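# Coil the rope between two board circles, one direction

## Task

Lay the entire rope in a coil inside the ring formed by the two circles marked on the board (outside the inner circle, inside the outer one), with every loop turning in the same direction.

## Robot and tools

Robot: two arms, left_arm and right_arm, each ending in a two-finger parallel gripper. Their bases sit at about (+0.033, +0.511, +0.054) m for left_arm and (+0.089, -0.440, +0.054) m for right_arm, both nearly unrotated.

Frame: every position, velocity and pose in calls and results uses the scene frame. Its origin is on the table top, halfway between the nominal bases. +z points up, +x points out over the table, and left_arm is on the +y side. Arm names do not match image left and right. Reported hand positions can be off by a few centimetres, more at long reach.

Gripper geometry: the fingers point along the gripper's +z axis and close along its y axis. end_effector_position is the point between the pads when closed. Closed fingertips reach about 19 mm past it, open ones about 6 mm. A block juts about 10 cm toward the gripper's +x and turns with it.

Row layout: a row is 18 plain numbers, each in [-1, 1], always for both arms. First left_arm: dx, dy, dz, rx, ry, rz, then left_gripper position, force_limit, speed. Then the same nine for right_arm and right_gripper. dx, dy, dz are an offset along scene axes, where 1.0 is 0.6 m. rx, ry, rz form one rotation vector, where 1.0 is 180 degrees, turning about the Hand target's position. These six are offsets, not poses. They count from the arm's Hand target as it stands when the action or move begins, so sending the same offset again moves the arm further. Six zeros re-request the current Hand target. The gripper numbers are absolute commands. position: +1 is fully open (85 mm), about -0.8 brings the pads together, -1 closes until blocked. speed: -1 is about 20 mm/s, 0 about 85, +1 about 150. force_limit: -1 is gentlest, +1 hardest. Fast closes from well open grip hardest. Both start at +1. To keep a gripper unchanged, resend its last three numbers; a 0 there is itself a command.

execute_actions(actions, cameras): actions is a list of actions, and each action is a list of up to 15 rows, one per 1/30 s step. A short action repeats its last row for the remaining steps. Each action takes 0.5 s. Every row within one action counts from that action's starting Hand target. An empty actions list returns state plus all camera images. cameras picks images by name, ["all"] or [].

move(target, speed, blend, blocking, cameras): target is one 18-number row, or a list of up to 15 such rows. All rows count from the same starting Hand targets, not from the previous row. Grippers travel straight lines and turn the short way. speed is top path speed in m/s, 0.002 to 3.2, default 0.25; turning is capped at twice that in rad/s. It may be one number or one per target. blend, in m, rounds corners near intermediate targets; 0 (default) stops at each. A move lasts 0.5 to 10 s and does not avoid obstacles or the other arm. Changed gripper numbers in later rows apply once everything has stopped there. blocking=false returns after about 0.5 s while the move runs. The result adds a move: line: done, off_target, moving, held or fault, plus limits (paced means the pose was clipped, held means steps were withheld). Done means within 3 mm and 2 degrees; it does not mean contact is absent.

wait(seconds): 0 to 10 s with arms holding commands; a running move continues. stop(): brakes a running move; fingers keep moving. zoom_image(camera, region): region [x0, y0, x1, y1] in pixels of the newest image from cam_high, cam_board, cam_left_wrist or cam_right_wrist, at most 504 by 504. finished_scene(scene): ends the scene, irreversibly; the coil must stay in place without the robot.

Reading results: Hand target is the last commanded pose after clipping. The gripper often rests short of it; sending zeros requests it again, and if still short, send the gap as an offset. object_status: 0 moving, 1 blocked while opening, 2 blocked while closing (a grip), 3 reached position or pads met (a thin item like rope may still be held). position_measured is in counts: 3 fully open, 78 about 60 mm, 130 about 40 mm, 180 about 20 mm, 230 pads touching. Stopped fingers ignore new force_limit or speed until position changes by at least 0.01. Tool commands shows current gripper commands. Joint velocities may read within noise. Execute_actions results also list some step positions. Cameras: cam_high, cam_board, cam_left_wrist, cam_right_wrist, each 896x504; calibration is approximate and wrist images may lag arm motion.

Motion limits: each control step clips commanded orientation to within 32 degrees of the measured one. Motion trails commands by about 0.15 s, and large moves may not finish by the time a result arrives. Keep paths away from an arm's own base, and beware a wrist near the first joint axis, where small moves swing the whole arm.

Avoid: arms are stiff, so a target even slightly beyond a firm contact can trigger a fault stop (10 s). Outside force near 150 N, or joint torque at its limit (elbow 132, wrist joints 49.2, shoulder 290 N m), causes one. Fast moves hit harder. A clearance check holds back commands that bring the arms too close, but contact can still happen, and pressing or gripping between arms can fail the task. Do not drop the rope, leave it off the table, slam things, swing loads fast, or squeeze hard on rope lying on the board. Holding loads or stretching out heats motors; a MOTOR HOT line warns, and overheating locks the arm 30 to 60 s. Loose objects may occasionally get nudged.

Each tool is called after "Emit:" as a command line: name --argument value for each argument, lists and objects as JSON in quotes; but a table of rows of numbers goes row by row, as --pt "numbers of a row", without its own name.

## Session

Emit:
execute_actions --actions '[]'

Scene clock: 0.00 s.
left_arm: end_effector_position=(+0.1898, +0.8236, +0.3414) position_measured=3 object_status=3 end_effector_quat_wxyz=(-0.502, +0.025, +0.838, -0.212) | right_arm: end_effector_position=(+0.2658, +0.0231, +0.2290) position_measured=3 object_status=3 end_effector_quat_wxyz=(+0.606, -0.202, -0.677, +0.366)
Joint positions: left_arm=[3.604 -1.569 2.123 -0.974 -1.471 0.473] | right_arm=[3.767 -1.056 1.925 -0.867 -1.208 0.832]
Joint velocities: within noise
Joint torques (N m): no reading
Hand target: left_arm +0.1898, +0.8236, +0.3414; -0.502, +0.025, +0.838, -0.212 | right_arm +0.2658, +0.0231, +0.2290; +0.606, -0.202, -0.677, +0.366
Tool commands: left_gripper/position=+1.0 left_gripper/force_limit=+1.0 left_gripper/speed=+1.0 right_gripper/position=+1.0 right_gripper/force_limit=+1.0 right_gripper/speed=+1.0

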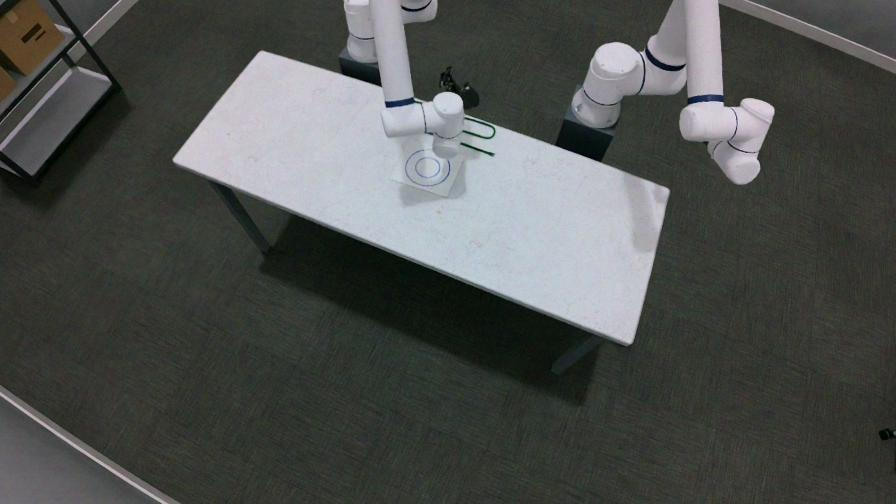

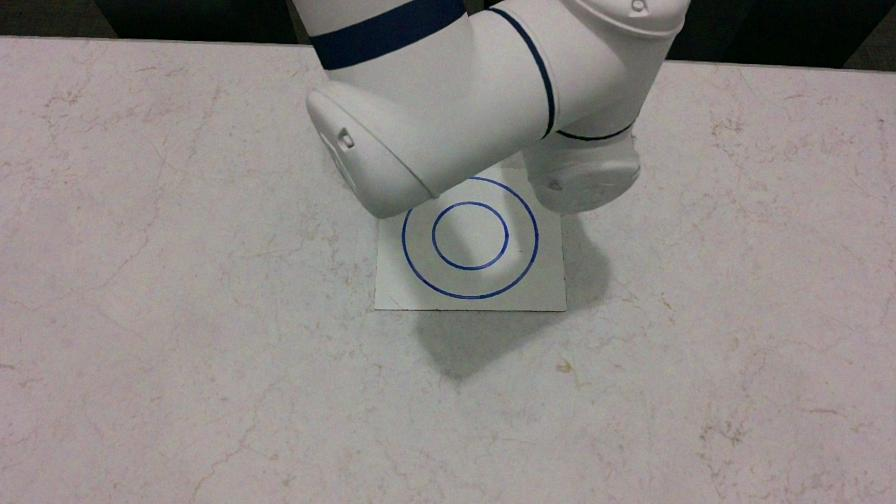

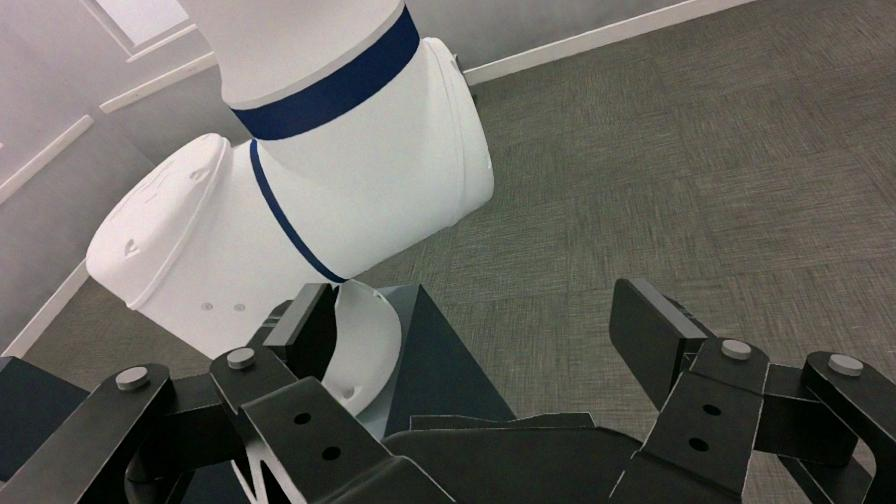

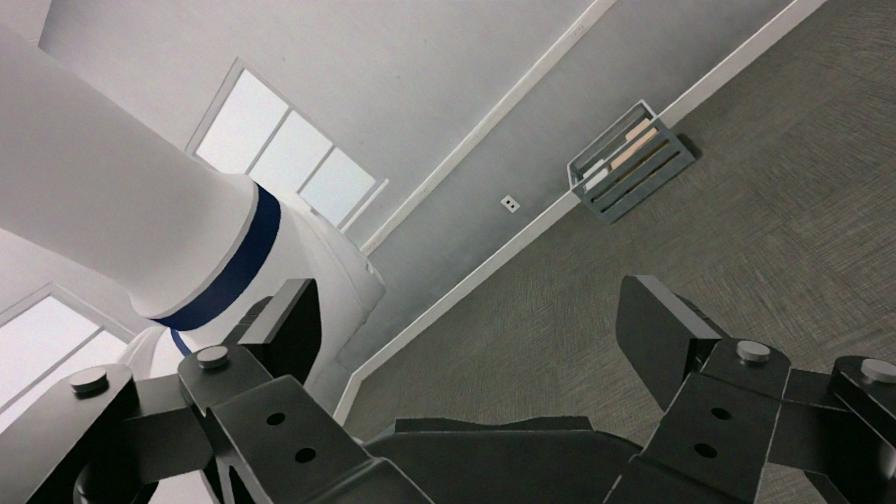

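Emit:
move --target '[0,0,0,0,0,0,1,1,1,0.307,-0.538,0.2,0.125,-0.484,0,1,1,1]' --speed 0.4 --cameras '["all"]'

Scene clock: 3.40 s.
left_arm: end_effector_position=(+0.1898, +0.8236, +0.3414) position_measured=3 object_status=3 end_effector_quat_wxyz=(-0.502, +0.025, +0.838, -0.212) | right_arm: end_effector_position=(+0.4500, -0.2996, +0.3490) position_measured=3 object_status=3 end_effector_quat_wxyz=(-0.001, +0.286, +0.958, -0.001)
Joint positions: left_arm=[3.604 -1.569 2.123 -0.974 -1.471 0.473] | right_arm=[3.046 -2.13 2.38 -1.819 -1.572 0.475]
Joint torques (N m): left_arm=[-4.09 -43.7 -52.98 -0.14 0.04 -0.68] | right_arm=[-12.61 -13.13 -57.15 -8.67 3.54 -2.58]
Hand target: left_arm +0.1898, +0.8236, +0.3414; -0.502, +0.025, +0.838, -0.212 | right_arm +0.4500, -0.2997, +0.3490; -0.001, +0.286, +0.958, -0.001
Off the commanded pose: left_arm 0.000 m, 0 deg | right_arm 0.000 m, 0 deg.
move: done
camera_calibration:
cam_right_wrist: T_world_to_cam=[[0.560519, 0.828062, 0.0114953, 0.00121523], [0.777502, -0.530973, 0.336985, -0.605459], [0.285148, -0.179949, -0.94144, 0.278287], [0, 0, 0, 1]] pos_world=[0.390711, -0.272411, 0.466007]

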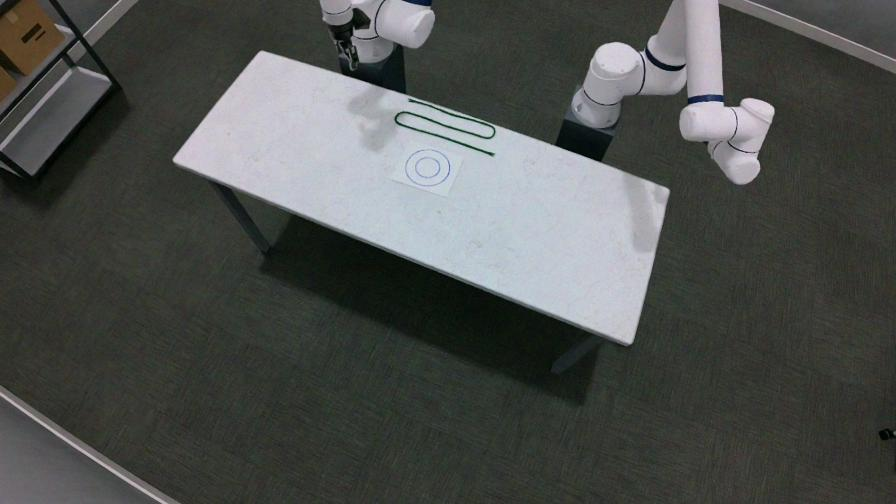

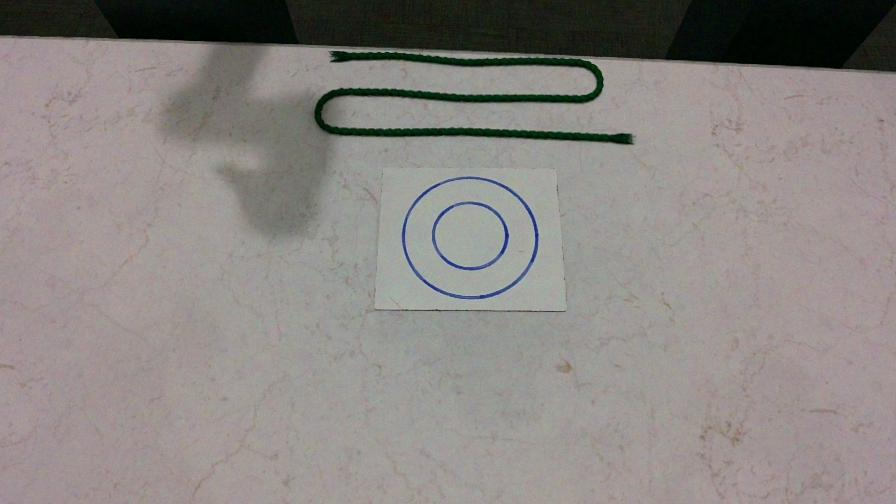

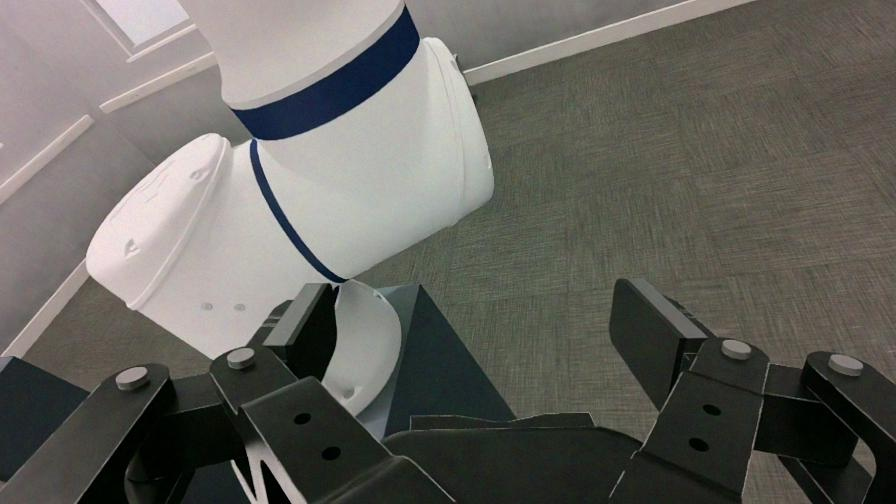

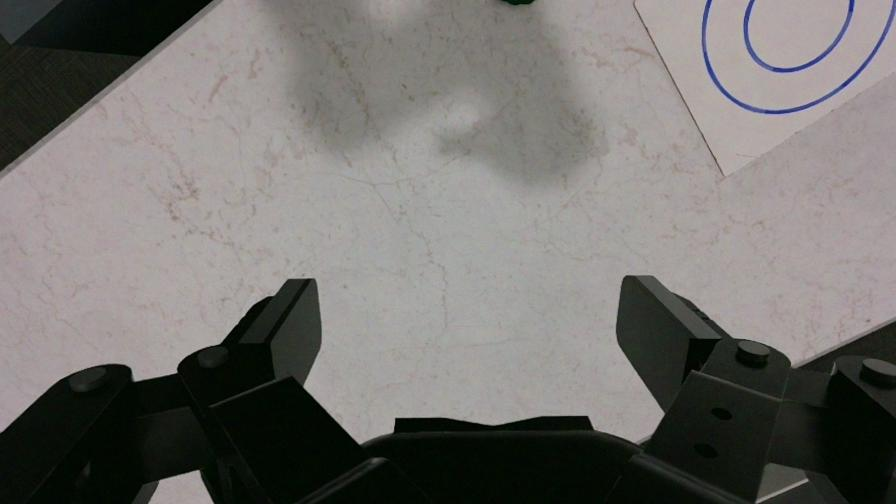

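Emit:
move --pt "0.433 -0.373 0.014 -0.151 -0.371 -0.4225 0.0 1 1 -0.313 0.241 -0.415 0 0 -0.315 0.0 1 1" --pt "0.222 -0.873 -0.069 -0.151 -0.371 -0.4225 0.0 1 1 -0.313 0.241 -0.415 0 0 -0.315 0.0 1 1" --speed 0.5 --blend '[0.05,0]' --cameras '["cam_board","cam_right_wrist","cam_high"]'

Scene clock: 9.23 s.
left_arm: end_effector_position=(+0.3230, +0.3000, +0.3000) position_measured=128 object_status=3 end_effector_quat_wxyz=(+0.000, +0.707, +0.707, +0.000) | right_arm: end_effector_position=(+0.2622, -0.1551, +0.1000) position_measured=128 object_status=3 end_effector_quat_wxyz=(-0.001, +0.707, +0.707, +0.000)
Joint positions: left_arm=[1.979 -2.175 2.488 -1.884 -1.571 0.423] | right_arm=[3.611 -1.862 2.794 -2.502 -1.568 2.03]
Joint torques (N m): left_arm=[-19.31 8.37 -58.09 -8.82 2.87 -1.86] | right_arm=[13.82 -3.26 -53.11 -8.33 -1.94 3.85]
Hand target: left_arm +0.3230, +0.2998, +0.3000; +0.000, +0.707, +0.707, +0.000 | right_arm +0.2622, -0.1551, +0.1000; -0.001, +0.707, +0.707, +0.000
Off the commanded pose: left_arm 0.000 m, 0 deg | right_arm 0.000 m, 0 deg.
move: done
camera_calibration:
cam_right_wrist: T_world_to_cam=[[0.999834, -0.0138101, 0.0119131, -0.256199], [-0.017019, -0.941283, 0.337188, -0.15411], [0.00655701, -0.337335, -0.941362, 0.172079], [0, 0, 0, 1]] pos_world=[0.252405, -0.090551, 0.217005]
Images, in order (width x height): cam_high 896x504, cam_board 896x504, cam_right_wrist 896x504.

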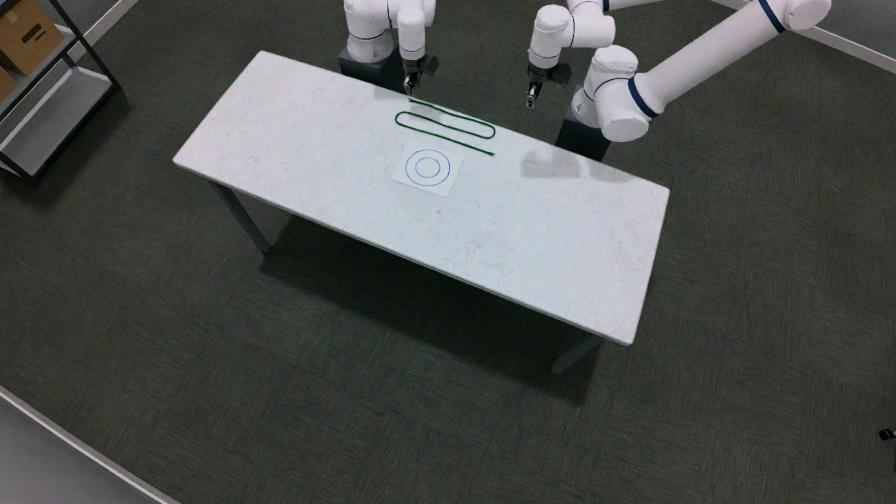

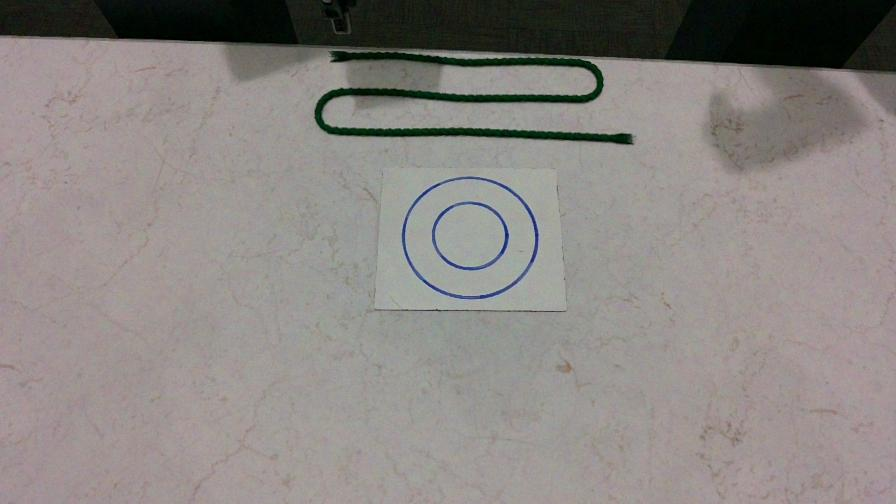

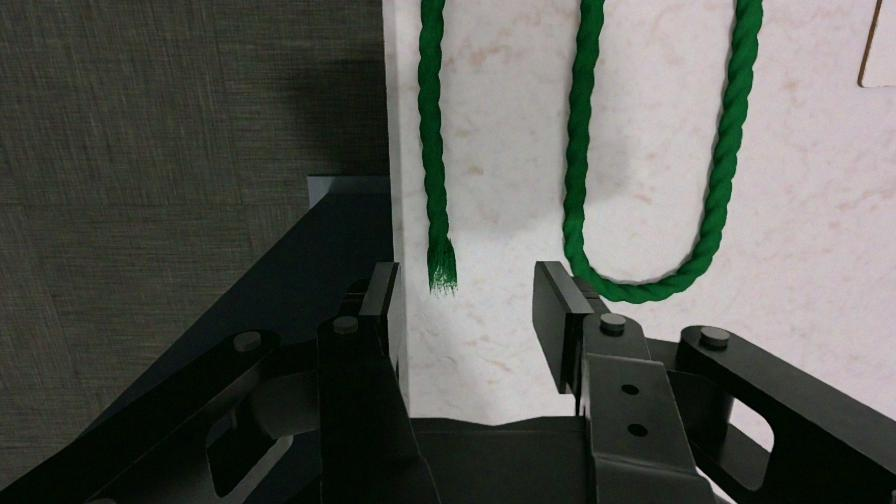

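Emit:
move --pt "0 0 0 0 0 0 0.0 1 1 -0.0083 0.0083 -0.1317 0 0 0 0.0 1 1" --pt "0 0 0 0 0 0 0.0 1 1 -0.0083 0.0083 -0.1317 0 0 0 -1 -0.8 -0.5" --speed 0.2 --cameras '["cam_right_wrist"]'

Emit:
move --pt "0 0 0 0 0 0 0.0 1 1 0.02 -0.05 0.3 0 0 0 -1 -0.8 -0.5" --pt "0 0 0 0 0 0 0.0 1 1 0.1 -0.30 0.35 0 0 0 -1 -0.8 -0.5" --speed 0.2 --cameras '["cam_board","cam_right_wrist"]'

Scene clock: 11.90 s.
left_arm: end_effector_position=(+0.3230, +0.2998, +0.3000) position_measured=128 object_status=3 end_effector_quat_wxyz=(+0.000, +0.707, +0.707, +0.000) | right_arm: end_effector_position=(+0.2572, -0.1501, +0.0210) position_measured=213 object_status=0 end_effector_quat_wxyz=(-0.001, +0.707, +0.707, +0.000)
Joint positions: left_arm=[1.979 -2.175 2.488 -1.884 -1.571 0.423] | right_arm=[3.635 -1.477 2.857 -2.951 -1.568 2.053]
Joint torques (N m): left_arm=[-18.22 8.12 -79.06 -8.71 2.49 -2.26] | right_arm=[15.01 -15.81 -11.19 -8.49 -1.76 3.74]
Hand target: left_arm +0.3230, +0.2998, +0.3000; +0.000, +0.707, +0.707, +0.000 | right_arm +0.2572, -0.1501, +0.0210; -0.001, +0.707, +0.707, +0.000
Off the commanded pose: left_arm 0.000 m, 0 deg | right_arm 0.000 m, 0 deg.
move: done
camera_calibration:
cam_right_wrist: T_world_to_cam=[[0.999834, -0.0138101, 0.0119131, -0.25019], [-0.017019, -0.941283, 0.337188, -0.122851], [0.00655701, -0.337335, -0.941362, 0.0994313], [0, 0, 0, 1]] pos_world=[0.247405, -0.085551, 0.138005]
Images, in order (width x height): cam_right_wrist 896x504.

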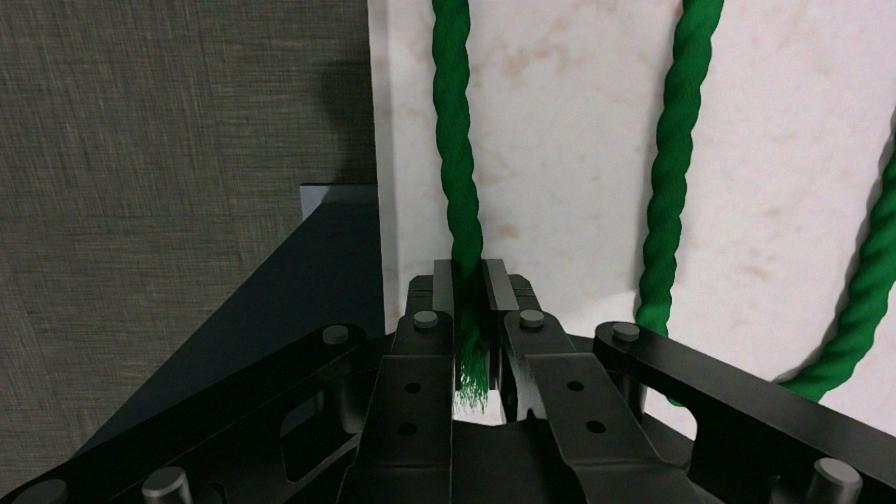

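Scene clock: 15.27 s.
left_arm: end_effector_position=(+0.3230, +0.2998, +0.3000) position_measured=128 object_status=3 end_effector_quat_wxyz=(+0.000, +0.707, +0.707, +0.000) | right_arm: end_effector_position=(+0.3173, -0.3301, +0.2310) position_measured=213 object_status=2 end_effector_quat_wxyz=(-0.001, +0.707, +0.707, +0.000)
Joint positions: left_arm=[1.979 -2.175 2.488 -1.884 -1.571 0.423] | right_arm=[2.821 -2.52 2.69 -1.738 -1.57 1.239]
Joint torques (N m): left_arm=[-16.1 10.28 -79.39 -8.9 2.3 -2.62] | right_arm=[-15.04 11.19 -71.65 -4.03 3.02 -2.74]
Hand target: left_arm +0.3230, +0.2998, +0.3000; +0.000, +0.707, +0.707, +0.000 | right_arm +0.3172, -0.3301, +0.2310; -0.001, +0.707, +0.707, +0.000
Off the commanded pose: left_arm 0.000 m, 0 deg | right_arm 0.000 m, 0 deg.
move: done
camera_calibration:
cam_right_wrist: T_world_to_cam=[[0.999834, -0.0138079, 0.0119136, -0.315165], [-0.0170177, -0.941252, 0.337277, -0.361999], [0.00655662, -0.337424, -0.94133, 0.236003], [0, 0, 0, 1]] pos_world=[0.307405, -0.265451, 0.348005]
Images, in order (width x height): cam_board 896x504, cam_right_wrist 896x504.

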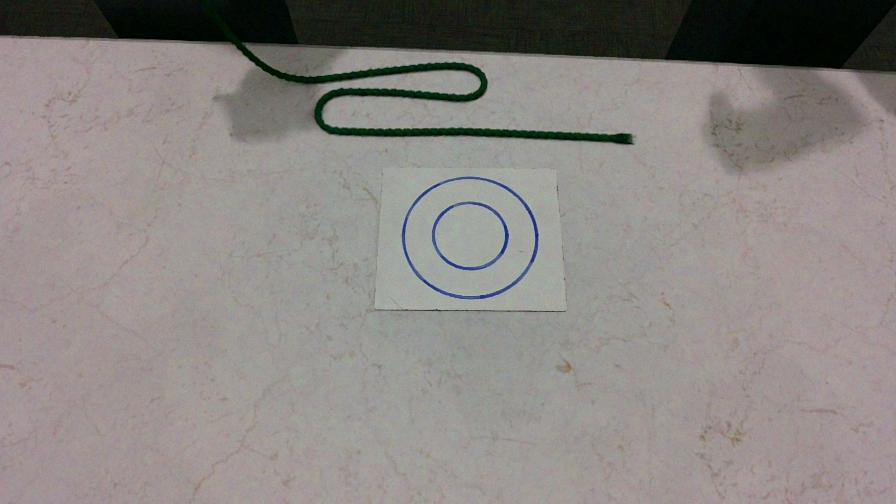

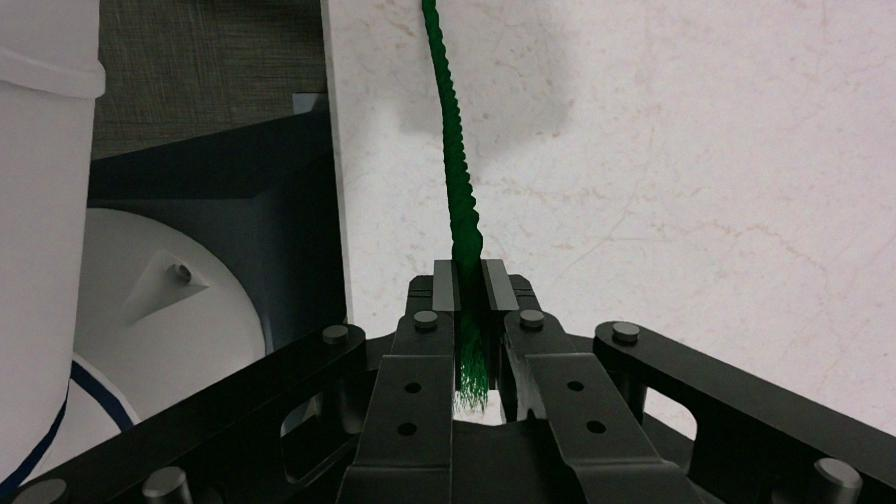

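Emit:
move --pt "0 -0.523 -0.3 0 0 0 0.0 1 1 0 0 0 0 0 0 -1 -0.8 -0.5" --pt "0 -0.523 -0.465 0 0 0 0.0 1 1 0 0 0 0 0 0 -1 -0.8 -0.5" --pt "0 -0.523 -0.465 0 0 0 -1 -0.8 -0.5 0 0 0 0 0 0 -1 -0.8 -0.5" --speed 0.25 --cameras '["cam_board","cam_left_wrist"]'

Scene clock: 19.67 s.
left_arm: end_effector_position=(+0.3230, -0.0140, +0.0210) position_measured=212 object_status=2 end_effector_quat_wxyz=(+0.000, +0.707, +0.707, +0.000) | right_arm: end_effector_position=(+0.3172, -0.3301, +0.2310) position_measured=213 object_status=2 end_effector_quat_wxyz=(-0.001, +0.707, +0.707, +0.000)
Joint positions: left_arm=[1.76 -1.2 2.352 -2.723 -1.571 0.204] | right_arm=[2.82 -2.52 2.69 -1.738 -1.57 1.239]
Joint torques (N m): left_arm=[10 -50.64 -18.99 -8.58 1.73 1.2] | right_arm=[-12.86 9.59 -64.63 -3.5 3.96 -2.99]
Hand target: left_arm +0.3230, -0.0140, +0.0210; +0.000, +0.707, +0.707, +0.000 | right_arm +0.3172, -0.3301, +0.2310; -0.001, +0.707, +0.707, +0.000
Off the commanded pose: left_arm 0.000 m, 0 deg | right_arm 0.000 m, 0 deg.
move: done
camera_calibration:
cam_left_wrist: T_world_to_cam=[[0.999715, 0.000975036, 0.0238356, -0.317302], [-0.00742368, -0.936837, 0.349688, 0.0023457], [0.0226711, -0.349765, -0.936563, 0.135353], [0, 0, 0, 1]] pos_world=[0.314161, 0.0498488, 0.13351]
Images, in order (width x height): cam_board 896x504, cam_left_wrist 896x504.

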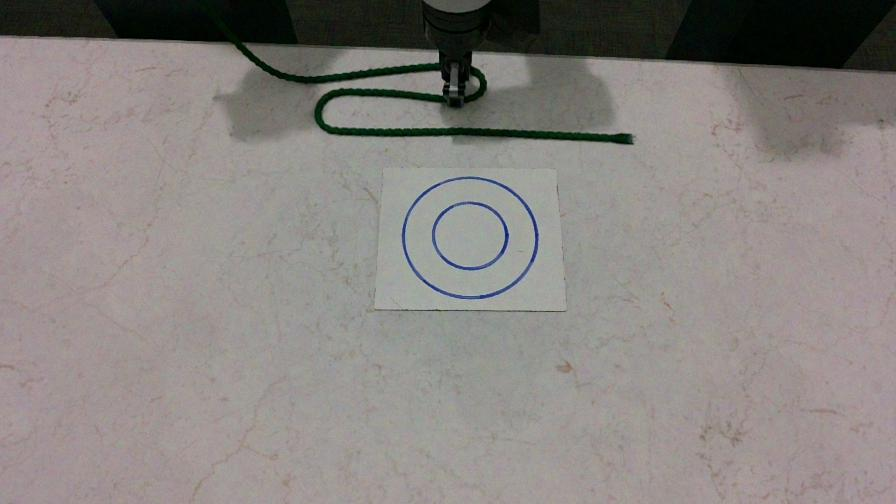

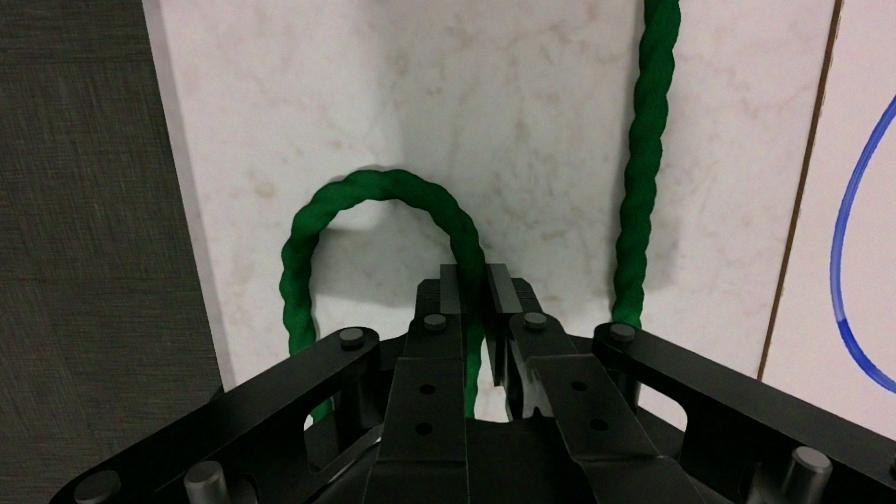

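Emit:
move --target '[0.16,0.023,0.715,0,0,0.5,-1,-0.8,-0.5,0.088,0.03,0.365,0,0,0,-1,-0.8,-0.5]' --speed 0.25 --cameras '["cam_board"]'

Emit:
move --target '[0.1,0.033,0.367,0,0,0.5,-1,-0.8,-0.5,0.05,0,0.05,0,0,0,-1,-0.8,-0.5]' --speed 0.25 --cameras '["cam_board","cam_high","cam_left_wrist"]'

Scene clock: 23.83 s.
left_arm: end_effector_position=(+0.4189, -0.0002, +0.4498) position_measured=212 object_status=2 end_effector_quat_wxyz=(+0.000, +0.000, +1.000, +0.000) end_effector_velocity=(+0.000, +0.000, +0.002) end_effector_angular_velocity=(-0.001, +0.000, +0.005) | right_arm: end_effector_position=(+0.3700, -0.3121, +0.4499) position_measured=213 object_status=2 end_effector_quat_wxyz=(-0.001, +0.707, +0.707, +0.000)
Joint positions: left_arm=[1.921 -1.665 1.898 -1.804 -1.571 -1.205] | right_arm=[2.963 -2.355 2.276 -1.489 -1.569 1.381]
Joint velocities: left_arm=[-0.001 -0.001 -0.003 0.002 0 -0.005] | right_arm=[within noise]
Joint torques (N m): left_arm=[11.53 -56.58 -82.06 -2.8 2.17 -2.16] | right_arm=[13.5 18.27 -77.19 -3.52 -1.31 3.98]
Hand target: left_arm +0.4190, -0.0002, +0.4500; +0.000, +0.000, +1.000, +0.000 | right_arm +0.3700, -0.3121, +0.4500; -0.001, +0.707, +0.707, +0.000
Off the commanded pose: left_arm 0.000 m, 0 deg | right_arm 0.000 m, 0 deg.
move: done
Images, in order (width x height): cam_board 896x504.

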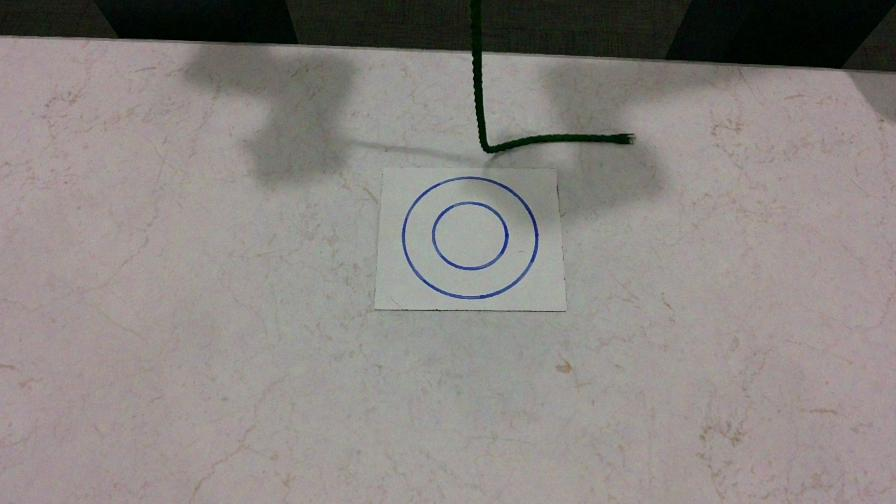

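Scene clock: 27.73 s.
left_arm: end_effector_position=(+0.4790, +0.0196, +0.6701) position_measured=212 object_status=2 end_effector_quat_wxyz=(+0.000, +0.707, -0.707, +0.000) | right_arm: end_effector_position=(+0.4000, -0.3121, +0.4800) position_measured=213 object_status=2 end_effector_quat_wxyz=(-0.001, +0.707, +0.707, +0.000)
Joint positions: left_arm=[2.022 -1.64 1.487 -1.417 -1.571 -2.675] | right_arm=[2.983 -2.282 2.203 -1.49 -1.569 1.401]
Joint torques (N m): left_arm=[10.03 -41.07 -81.94 -3.59 2.49 -2.22] | right_arm=[13.9 14.54 -78.07 -3.78 2.25 4.02]
Hand target: left_arm +0.4790, +0.0196, +0.6702; +0.000, +0.707, -0.707, +0.000 | right_arm +0.4000, -0.3121, +0.4800; -0.001, +0.707, +0.707, +0.000
Off the commanded pose: left_arm 0.000 m, 0 deg | right_arm 0.000 m, 0 deg.
move: done
camera_calibration:
cam_left_wrist: T_world_to_cam=[[-0.999717, -0.000530977, 0.0237836, 0.468962], [0.00782146, 0.936836, 0.349682, -0.236061], [-0.022467, 0.349769, -0.936566, 0.759494], [0, 0, 0, 1]] pos_world=[0.487739, -0.0442483, 0.78271]
Images, in order (width x height): cam_high 896x504, cam_board 896x504, cam_left_wrist 896x504.

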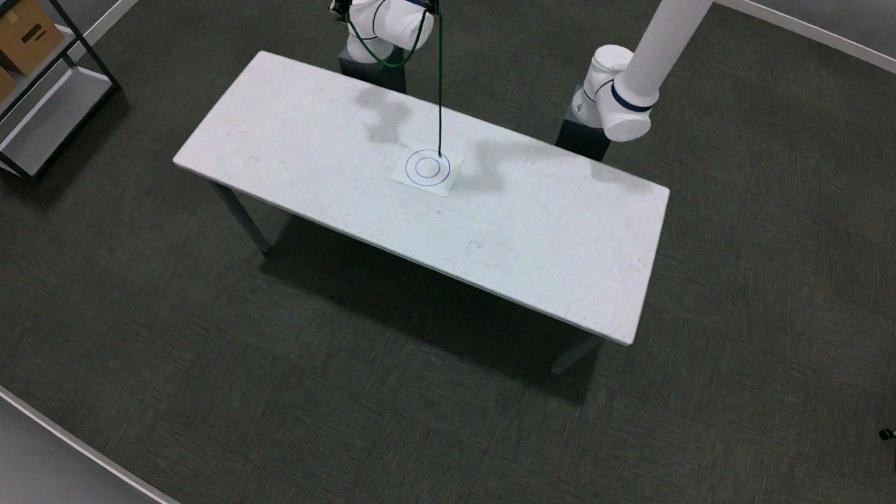

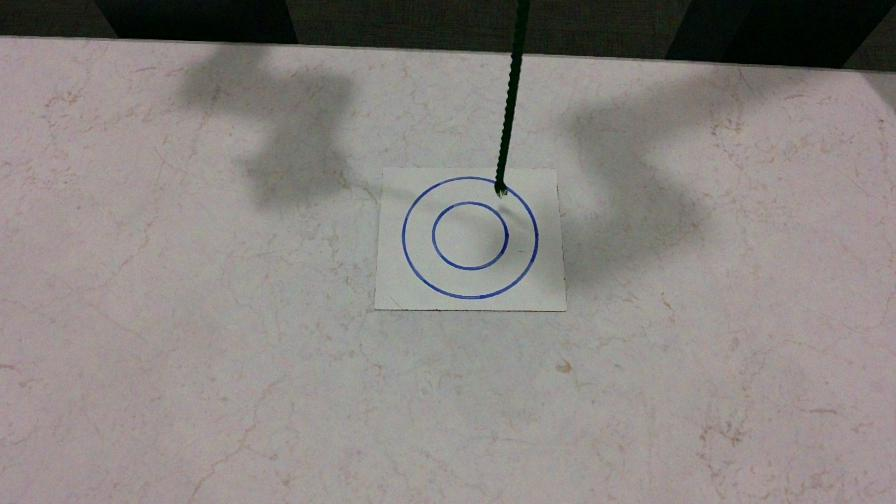

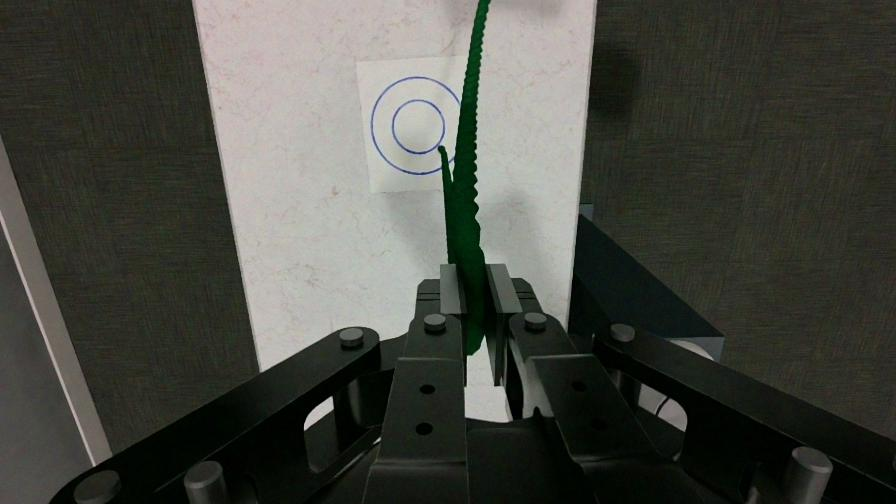

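Emit:
move --pt "0.04 -0.118 -0.05 0 0 0 -1 -0.8 -0.5 0 0 0 0 0 0 -1 -0.8 -0.5" --pt "0.097 -0.13 -0.084 0 0 0 -1 -0.8 -0.5 0 0 0 0 0 0 -1 -0.8 -0.5" --pt "0.136 -0.1115 -0.127 0 0 0 -1 -0.8 -0.5 0 0 0 0 0 0 -1 -0.8 -0.5" --pt "0.161 -0.076 -0.17 0 0 0 -1 -0.8 -0.5 0 0 0 0 0 0 -1 -0.8 -0.5" --pt "0.165 -0.032 -0.2145 0 0 0 -1 -0.8 -0.5 0 0 0 0 0 0 -1 -0.8 -0.5" --speed 0.08 --blend '[0,0.01,0.01,0.01,0]' --cameras '["cam_board","cam_left_wrist"]'

Scene clock: 32.63 s.
left_arm: end_effector_position=(+0.5780, +0.0003, +0.5416) position_measured=212 object_status=2 end_effector_quat_wxyz=(+0.000, +0.707, -0.707, +0.000) | right_arm: end_effector_position=(+0.4000, -0.3121, +0.4800) position_measured=213 object_status=2 end_effector_quat_wxyz=(-0.001, +0.707, +0.707, +0.000)
Joint positions: left_arm=[2.133 -1.508 1.581 -1.643 -1.571 -2.564] | right_arm=[2.983 -2.282 2.203 -1.49 -1.569 1.401]
Joint torques (N m): left_arm=[11.29 -73 -54.44 -9.46 -2.16 0.91] | right_arm=[16.46 13.48 -77.39 -3.94 -1.66 3.7]
Hand target: left_arm +0.5780, +0.0004, +0.5415; +0.000, +0.707, -0.707, +0.000 | right_arm +0.4000, -0.3121, +0.4800; -0.001, +0.707, +0.707, +0.000
Off the commanded pose: left_arm 0.000 m, 0 deg | right_arm 0.000 m, 0 deg.
move: done
camera_calibration:
cam_left_wrist: T_world_to_cam=[[-0.999715, -0.000975036, 0.0238356, 0.570917], [0.00742368, 0.936837, 0.349688, -0.17359], [-0.0226711, 0.349765, -0.936563, 0.648238], [0, 0, 0, 1]] pos_world=[0.586739, -0.0635488, 0.65421]
Images, in order (width x height): cam_board 896x504, cam_left_wrist 896x504.

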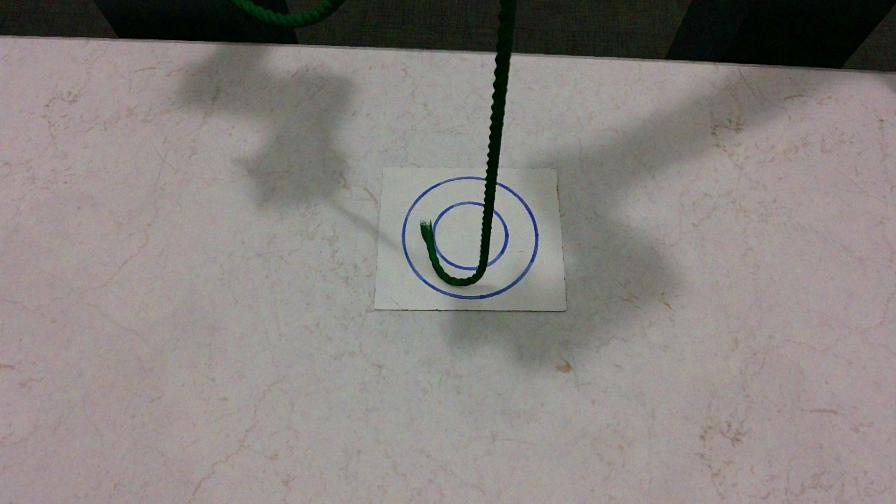

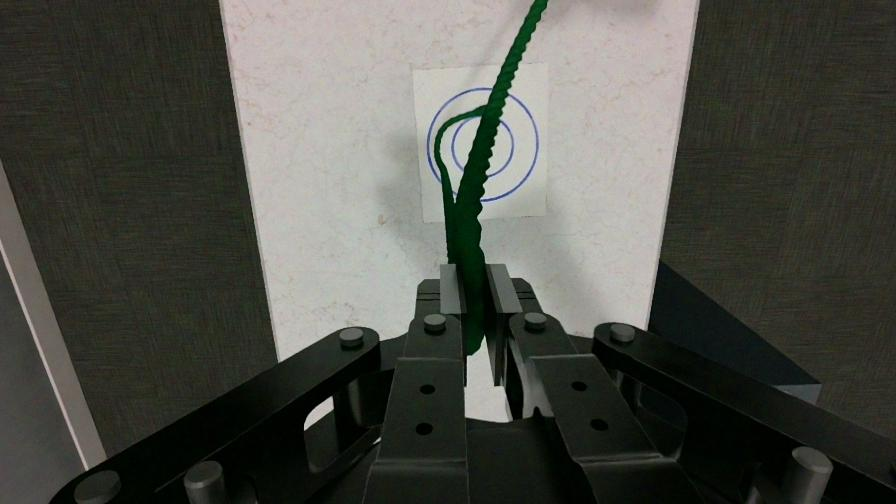

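Emit:
move --pt "-0.019 0.041 -0.044 0 0 0 -1 -0.8 -0.5 0 0 0 0 0 0 -1 -0.8 -0.5" --pt "-0.056 0.067 -0.09 0 0 0 -1 -0.8 -0.5 0 0 0 0 0 0 -1 -0.8 -0.5" --pt "-0.102 0.072 -0.136 0 0 0 -1 -0.8 -0.5 0 0 0 0 0 0 -1 -0.8 -0.5" --pt "-0.144 0.0525 -0.1825 0 0 0 -1 -0.8 -0.5 0 0 0 0 0 0 -1 -0.8 -0.5" --pt "-0.172 0.014 -0.229 0 0 0 -1 -0.8 -0.5 0 0 0 0 0 0 -1 -0.8 -0.5" --pt "-0.177 -0.033 -0.277 0 0 0 -1 -0.8 -0.5 0 0 0 0 0 0 -1 -0.8 -0.5" --pt "-0.157 -0.0775 -0.325 0 0 0 -1 -0.8 -0.5 0 0 0 0 0 0 -1 -0.8 -0.5" --pt "-0.1175 -0.106 -0.374 0 0 0 -1 -0.8 -0.5 0 0 0 0 0 0 -1 -0.8 -0.5" --speed 0.08 --blend '[0.01,0.01,0.01,0.01,0.01,0.01,0.01,0]' --cameras '["cam_board","cam_left_wrist","cam_high"]'

Scene clock: 37.43 s.
left_arm: end_effector_position=(+0.5074, -0.0631, +0.3172) position_measured=212 object_status=2 end_effector_quat_wxyz=(+0.000, +0.707, -0.707, +0.000) | right_arm: end_effector_position=(+0.4000, -0.3121, +0.4800) position_measured=213 object_status=2 end_effector_quat_wxyz=(-0.001, +0.707, +0.707, +0.000)
Joint positions: left_arm=[2.005 -1.412 1.884 -2.042 -1.571 -2.692] | right_arm=[2.983 -2.282 2.203 -1.49 -1.569 1.401]
Joint torques (N m): left_arm=[10.13 -61.96 -77.11 -9.23 -0.29 0.99] | right_arm=[11.69 13.95 -75.9 -3.16 -1.93 3.67]
Hand target: left_arm +0.5075, -0.0632, +0.3171; +0.000, +0.707, -0.707, +0.000 | right_arm +0.4000, -0.3121, +0.4800; -0.001, +0.707, +0.707, +0.000
Off the commanded pose: left_arm 0.000 m, 0 deg | right_arm 0.000 m, 0 deg.
move: done
camera_calibration:
cam_left_wrist: T_world_to_cam=[[-0.999718, -0.000941047, 0.0237416, 0.50567], [0.00742265, 0.936837, 0.349688, -0.0352003], [-0.0225711, 0.349766, -0.936565, 0.458597], [0, 0, 0, 1]] pos_world=[0.51614, -0.126949, 0.42981]
Images, in order (width x height): cam_high 896x504, cam_board 896x504, cam_left_wrist 896x504.

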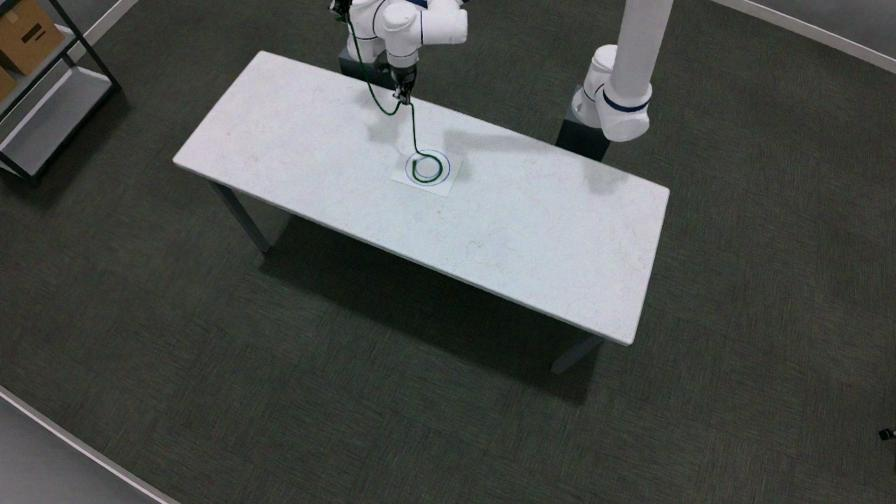

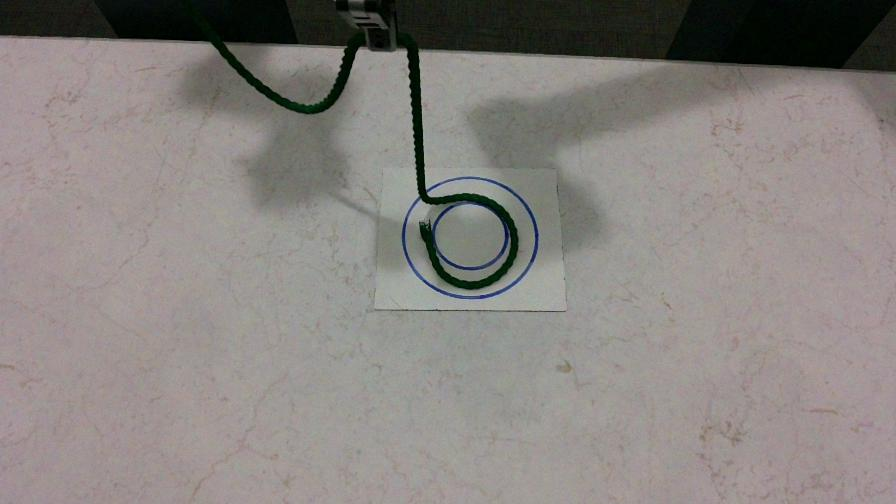

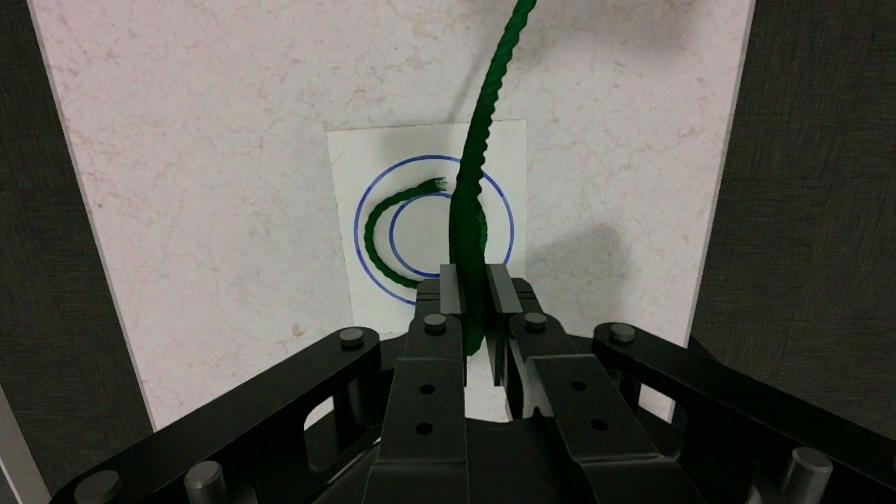

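Emit:
move --pt "0.049 -0.006 -0.05 0 0 0 -1 -0.8 -0.5 0 0 0 0 0 0 -1 -0.8 -0.5" --pt "0.095 0.014 -0.1 0 0 0 -1 -0.8 -0.5 0 0 0 0 0 0 -1 -0.8 -0.5" --pt "0.125 0.055 -0.1505 0 0 0 -1 -0.8 -0.5 0 0 0 0 0 0 -1 -0.8 -0.5" --pt "0.131 0.106 -0.202 0 0 0 -1 -0.8 -0.5 0 0 0 0 0 0 -1 -0.8 -0.5" --pt "0.111 0.154 -0.254 0 0 0 -1 -0.8 -0.5 0 0 0 0 0 0 -1 -0.8 -0.5" --pt "0.0685 0.185 -0.3065 0 0 0 -1 -0.8 -0.5 0 0 0 0 0 0 -1 -0.8 -0.5" --pt "0.016 0.192 -0.36 0 0 0 -1 -0.8 -0.5 0 0 0 0 0 0 -1 -0.8 -0.5" --pt "-0.035 0.171 -0.4135 0 0 0 -1 -0.8 -0.5 0 0 0 0 0 0 -1 -0.8 -0.5" --speed 0.08 --blend '[0.01,0.01,0.01,0.01,0.01,0.01,0.01,0]' --cameras '["cam_board"]'

Scene clock: 42.83 s.
left_arm: end_effector_position=(+0.4866, +0.0395, +0.0691) position_measured=212 object_status=2 end_effector_quat_wxyz=(+0.000, +0.707, -0.707, +0.000) | right_arm: end_effector_position=(+0.4000, -0.3121, +0.4800) position_measured=213 object_status=2 end_effector_quat_wxyz=(-0.001, +0.707, +0.707, +0.000)
Joint positions: left_arm=[2.047 -1.233 2.233 -2.571 -1.571 -2.651] | right_arm=[2.983 -2.282 2.203 -1.49 -1.569 1.401]
Joint torques (N m): left_arm=[-16.57 -55.73 -25.66 -9.01 2.34 -1.9] | right_arm=[15.35 13.35 -77.24 -4.06 -1.68 4.18]
Hand target: left_arm +0.4865, +0.0394, +0.0690; +0.000, +0.707, -0.707, +0.000 | right_arm +0.4000, -0.3121, +0.4800; -0.001, +0.707, +0.707, +0.000
Off the commanded pose: left_arm 0.000 m, 0 deg | right_arm 0.000 m, 0 deg.
move: done
Images, in order (width x height): cam_board 896x504.

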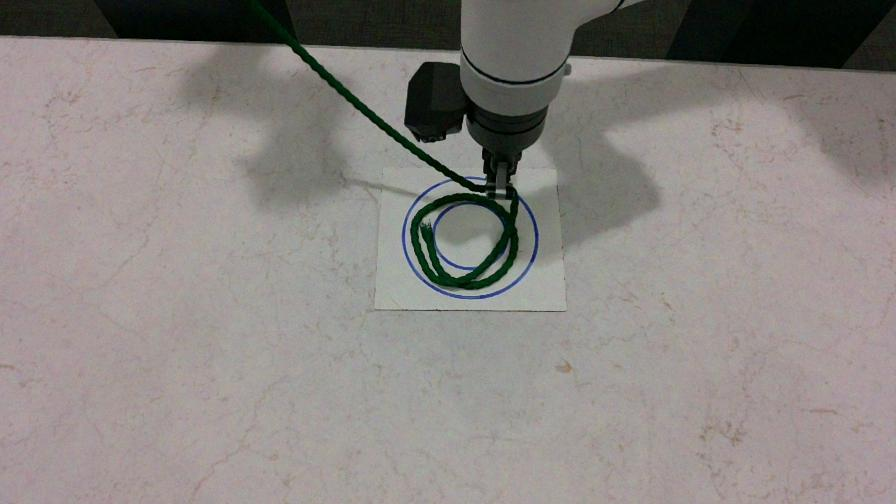

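Emit:
move --pt "0.051 0.021 0.068 0 0 0 -1 -0.8 -0.5 0 0 0 0 0 0 -1 -0.8 -0.5" --pt "0.104 0.0143 0.118 0 0 0 -1 -0.8 -0.5 0 0 0 0 0 0 -1 -0.8 -0.5" --pt "0.146 -0.017 0.168 0 0 0 -1 -0.8 -0.5 0 0 0 0 0 0 -1 -0.8 -0.5" --pt "0.166 -0.066 0.218 0 0 0 -1 -0.8 -0.5 0 0 0 0 0 0 -1 -0.8 -0.5" --pt "0.161 -0.116 0.26 0 0 0 -1 -0.8 -0.5 0 0 0 0 0 0 -1 -0.8 -0.5" --speed 0.1 --blend '[0.01,0.01,0.01,0.01,0]' --cameras '["cam_board"]'

Scene clock: 46.10 s.
left_arm: end_effector_position=(+0.5831, -0.0300, +0.2248) position_measured=212 object_status=2 end_effector_quat_wxyz=(+0.000, +0.707, -0.707, +0.000) | right_arm: end_effector_position=(+0.4000, -0.3121, +0.4800) position_measured=213 object_status=2 end_effector_quat_wxyz=(-0.001, +0.707, +0.707, +0.000)
Joint positions: left_arm=[2.117 -1.289 1.917 -2.198 -1.571 -2.58] | right_arm=[2.983 -2.282 2.203 -1.49 -1.569 1.401]
Joint torques (N m): left_arm=[-14.2 -64.55 -71.56 -2.98 -0.31 -2.31] | right_arm=[16.58 14.59 -78.32 -4.27 -1.31 3.58]
Hand target: left_arm +0.5831, -0.0302, +0.2250; +0.000, +0.707, -0.707, +0.000 | right_arm +0.4000, -0.3121, +0.4800; -0.001, +0.707, +0.707, +0.000
Off the commanded pose: left_arm 0.000 m, 0 deg | right_arm 0.000 m, 0 deg.
move: done
Images, in order (width x height): cam_board 896x504.

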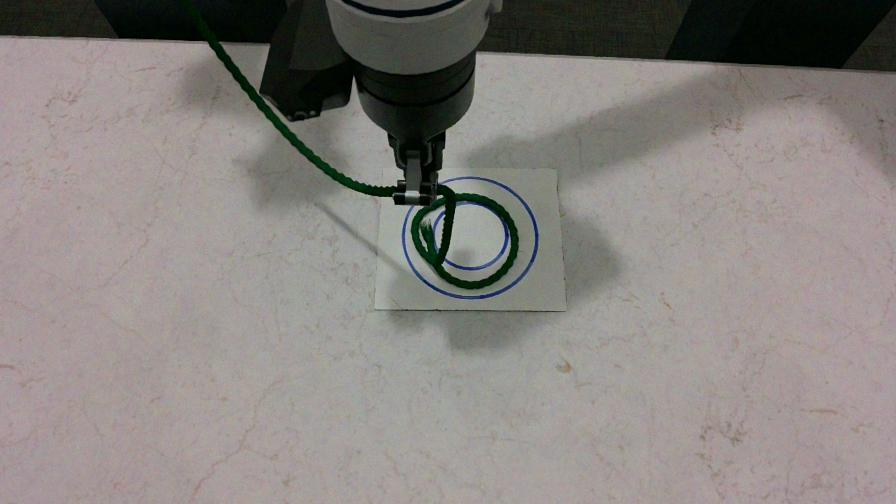

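Emit:
move --pt "0.016 -0.009 -0.033 0 0 0 -1 -0.8 -0.5 0 0 0 0 0 0 -1 -0.8 -0.5" --pt "0.0265 0.051 -0.083 0 0 0 -1 -0.8 -0.5 0 0 0 0 0 0 -1 -0.8 -0.5" --pt "0.002 0.109 -0.138 0 0 0 -1 -0.8 -0.5 0 0 0 0 0 0 -1 -0.8 -0.5" --pt "-0.05 0.144 -0.192 0 0 0 -1 -0.8 -0.5 0 0 0 0 0 0 -1 -0.8 -0.5" --speed 0.07 --blend '[0.01,0.01,0.01,0]' --cameras '["cam_board"]'

Scene clock: 49.30 s.
left_arm: end_effector_position=(+0.5532, +0.0561, +0.1099) position_measured=212 object_status=2 end_effector_quat_wxyz=(+0.000, +0.707, -0.707, +0.000) | right_arm: end_effector_position=(+0.4000, -0.3121, +0.4800) position_measured=213 object_status=2 end_effector_quat_wxyz=(-0.001, +0.707, +0.707, +0.000)
Joint positions: left_arm=[2.148 -1.255 2.145 -2.461 -1.571 -2.549] | right_arm=[2.983 -2.282 2.203 -1.49 -1.569 1.401]
Joint torques (N m): left_arm=[-15.83 -57.15 -31.75 -9.12 1.59 -2.56] | right_arm=[13 13.6 -77.26 -3.95 -1.36 3.12]
Hand target: left_arm +0.5531, +0.0562, +0.1098; +0.000, +0.707, -0.707, +0.000 | right_arm +0.4000, -0.3121, +0.4800; -0.001, +0.707, +0.707, +0.000
Off the commanded pose: left_arm 0.000 m, 0 deg | right_arm 0.000 m, 0 deg.
move: done
Images, in order (width x height): cam_board 896x504.

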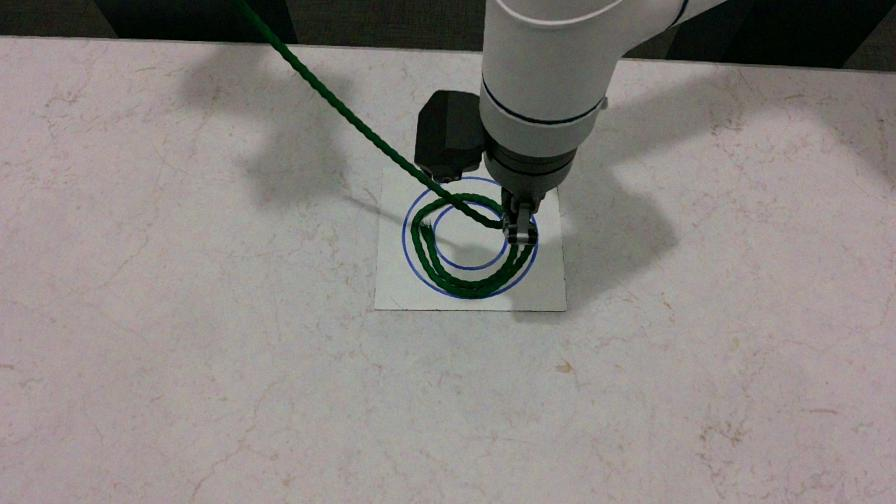

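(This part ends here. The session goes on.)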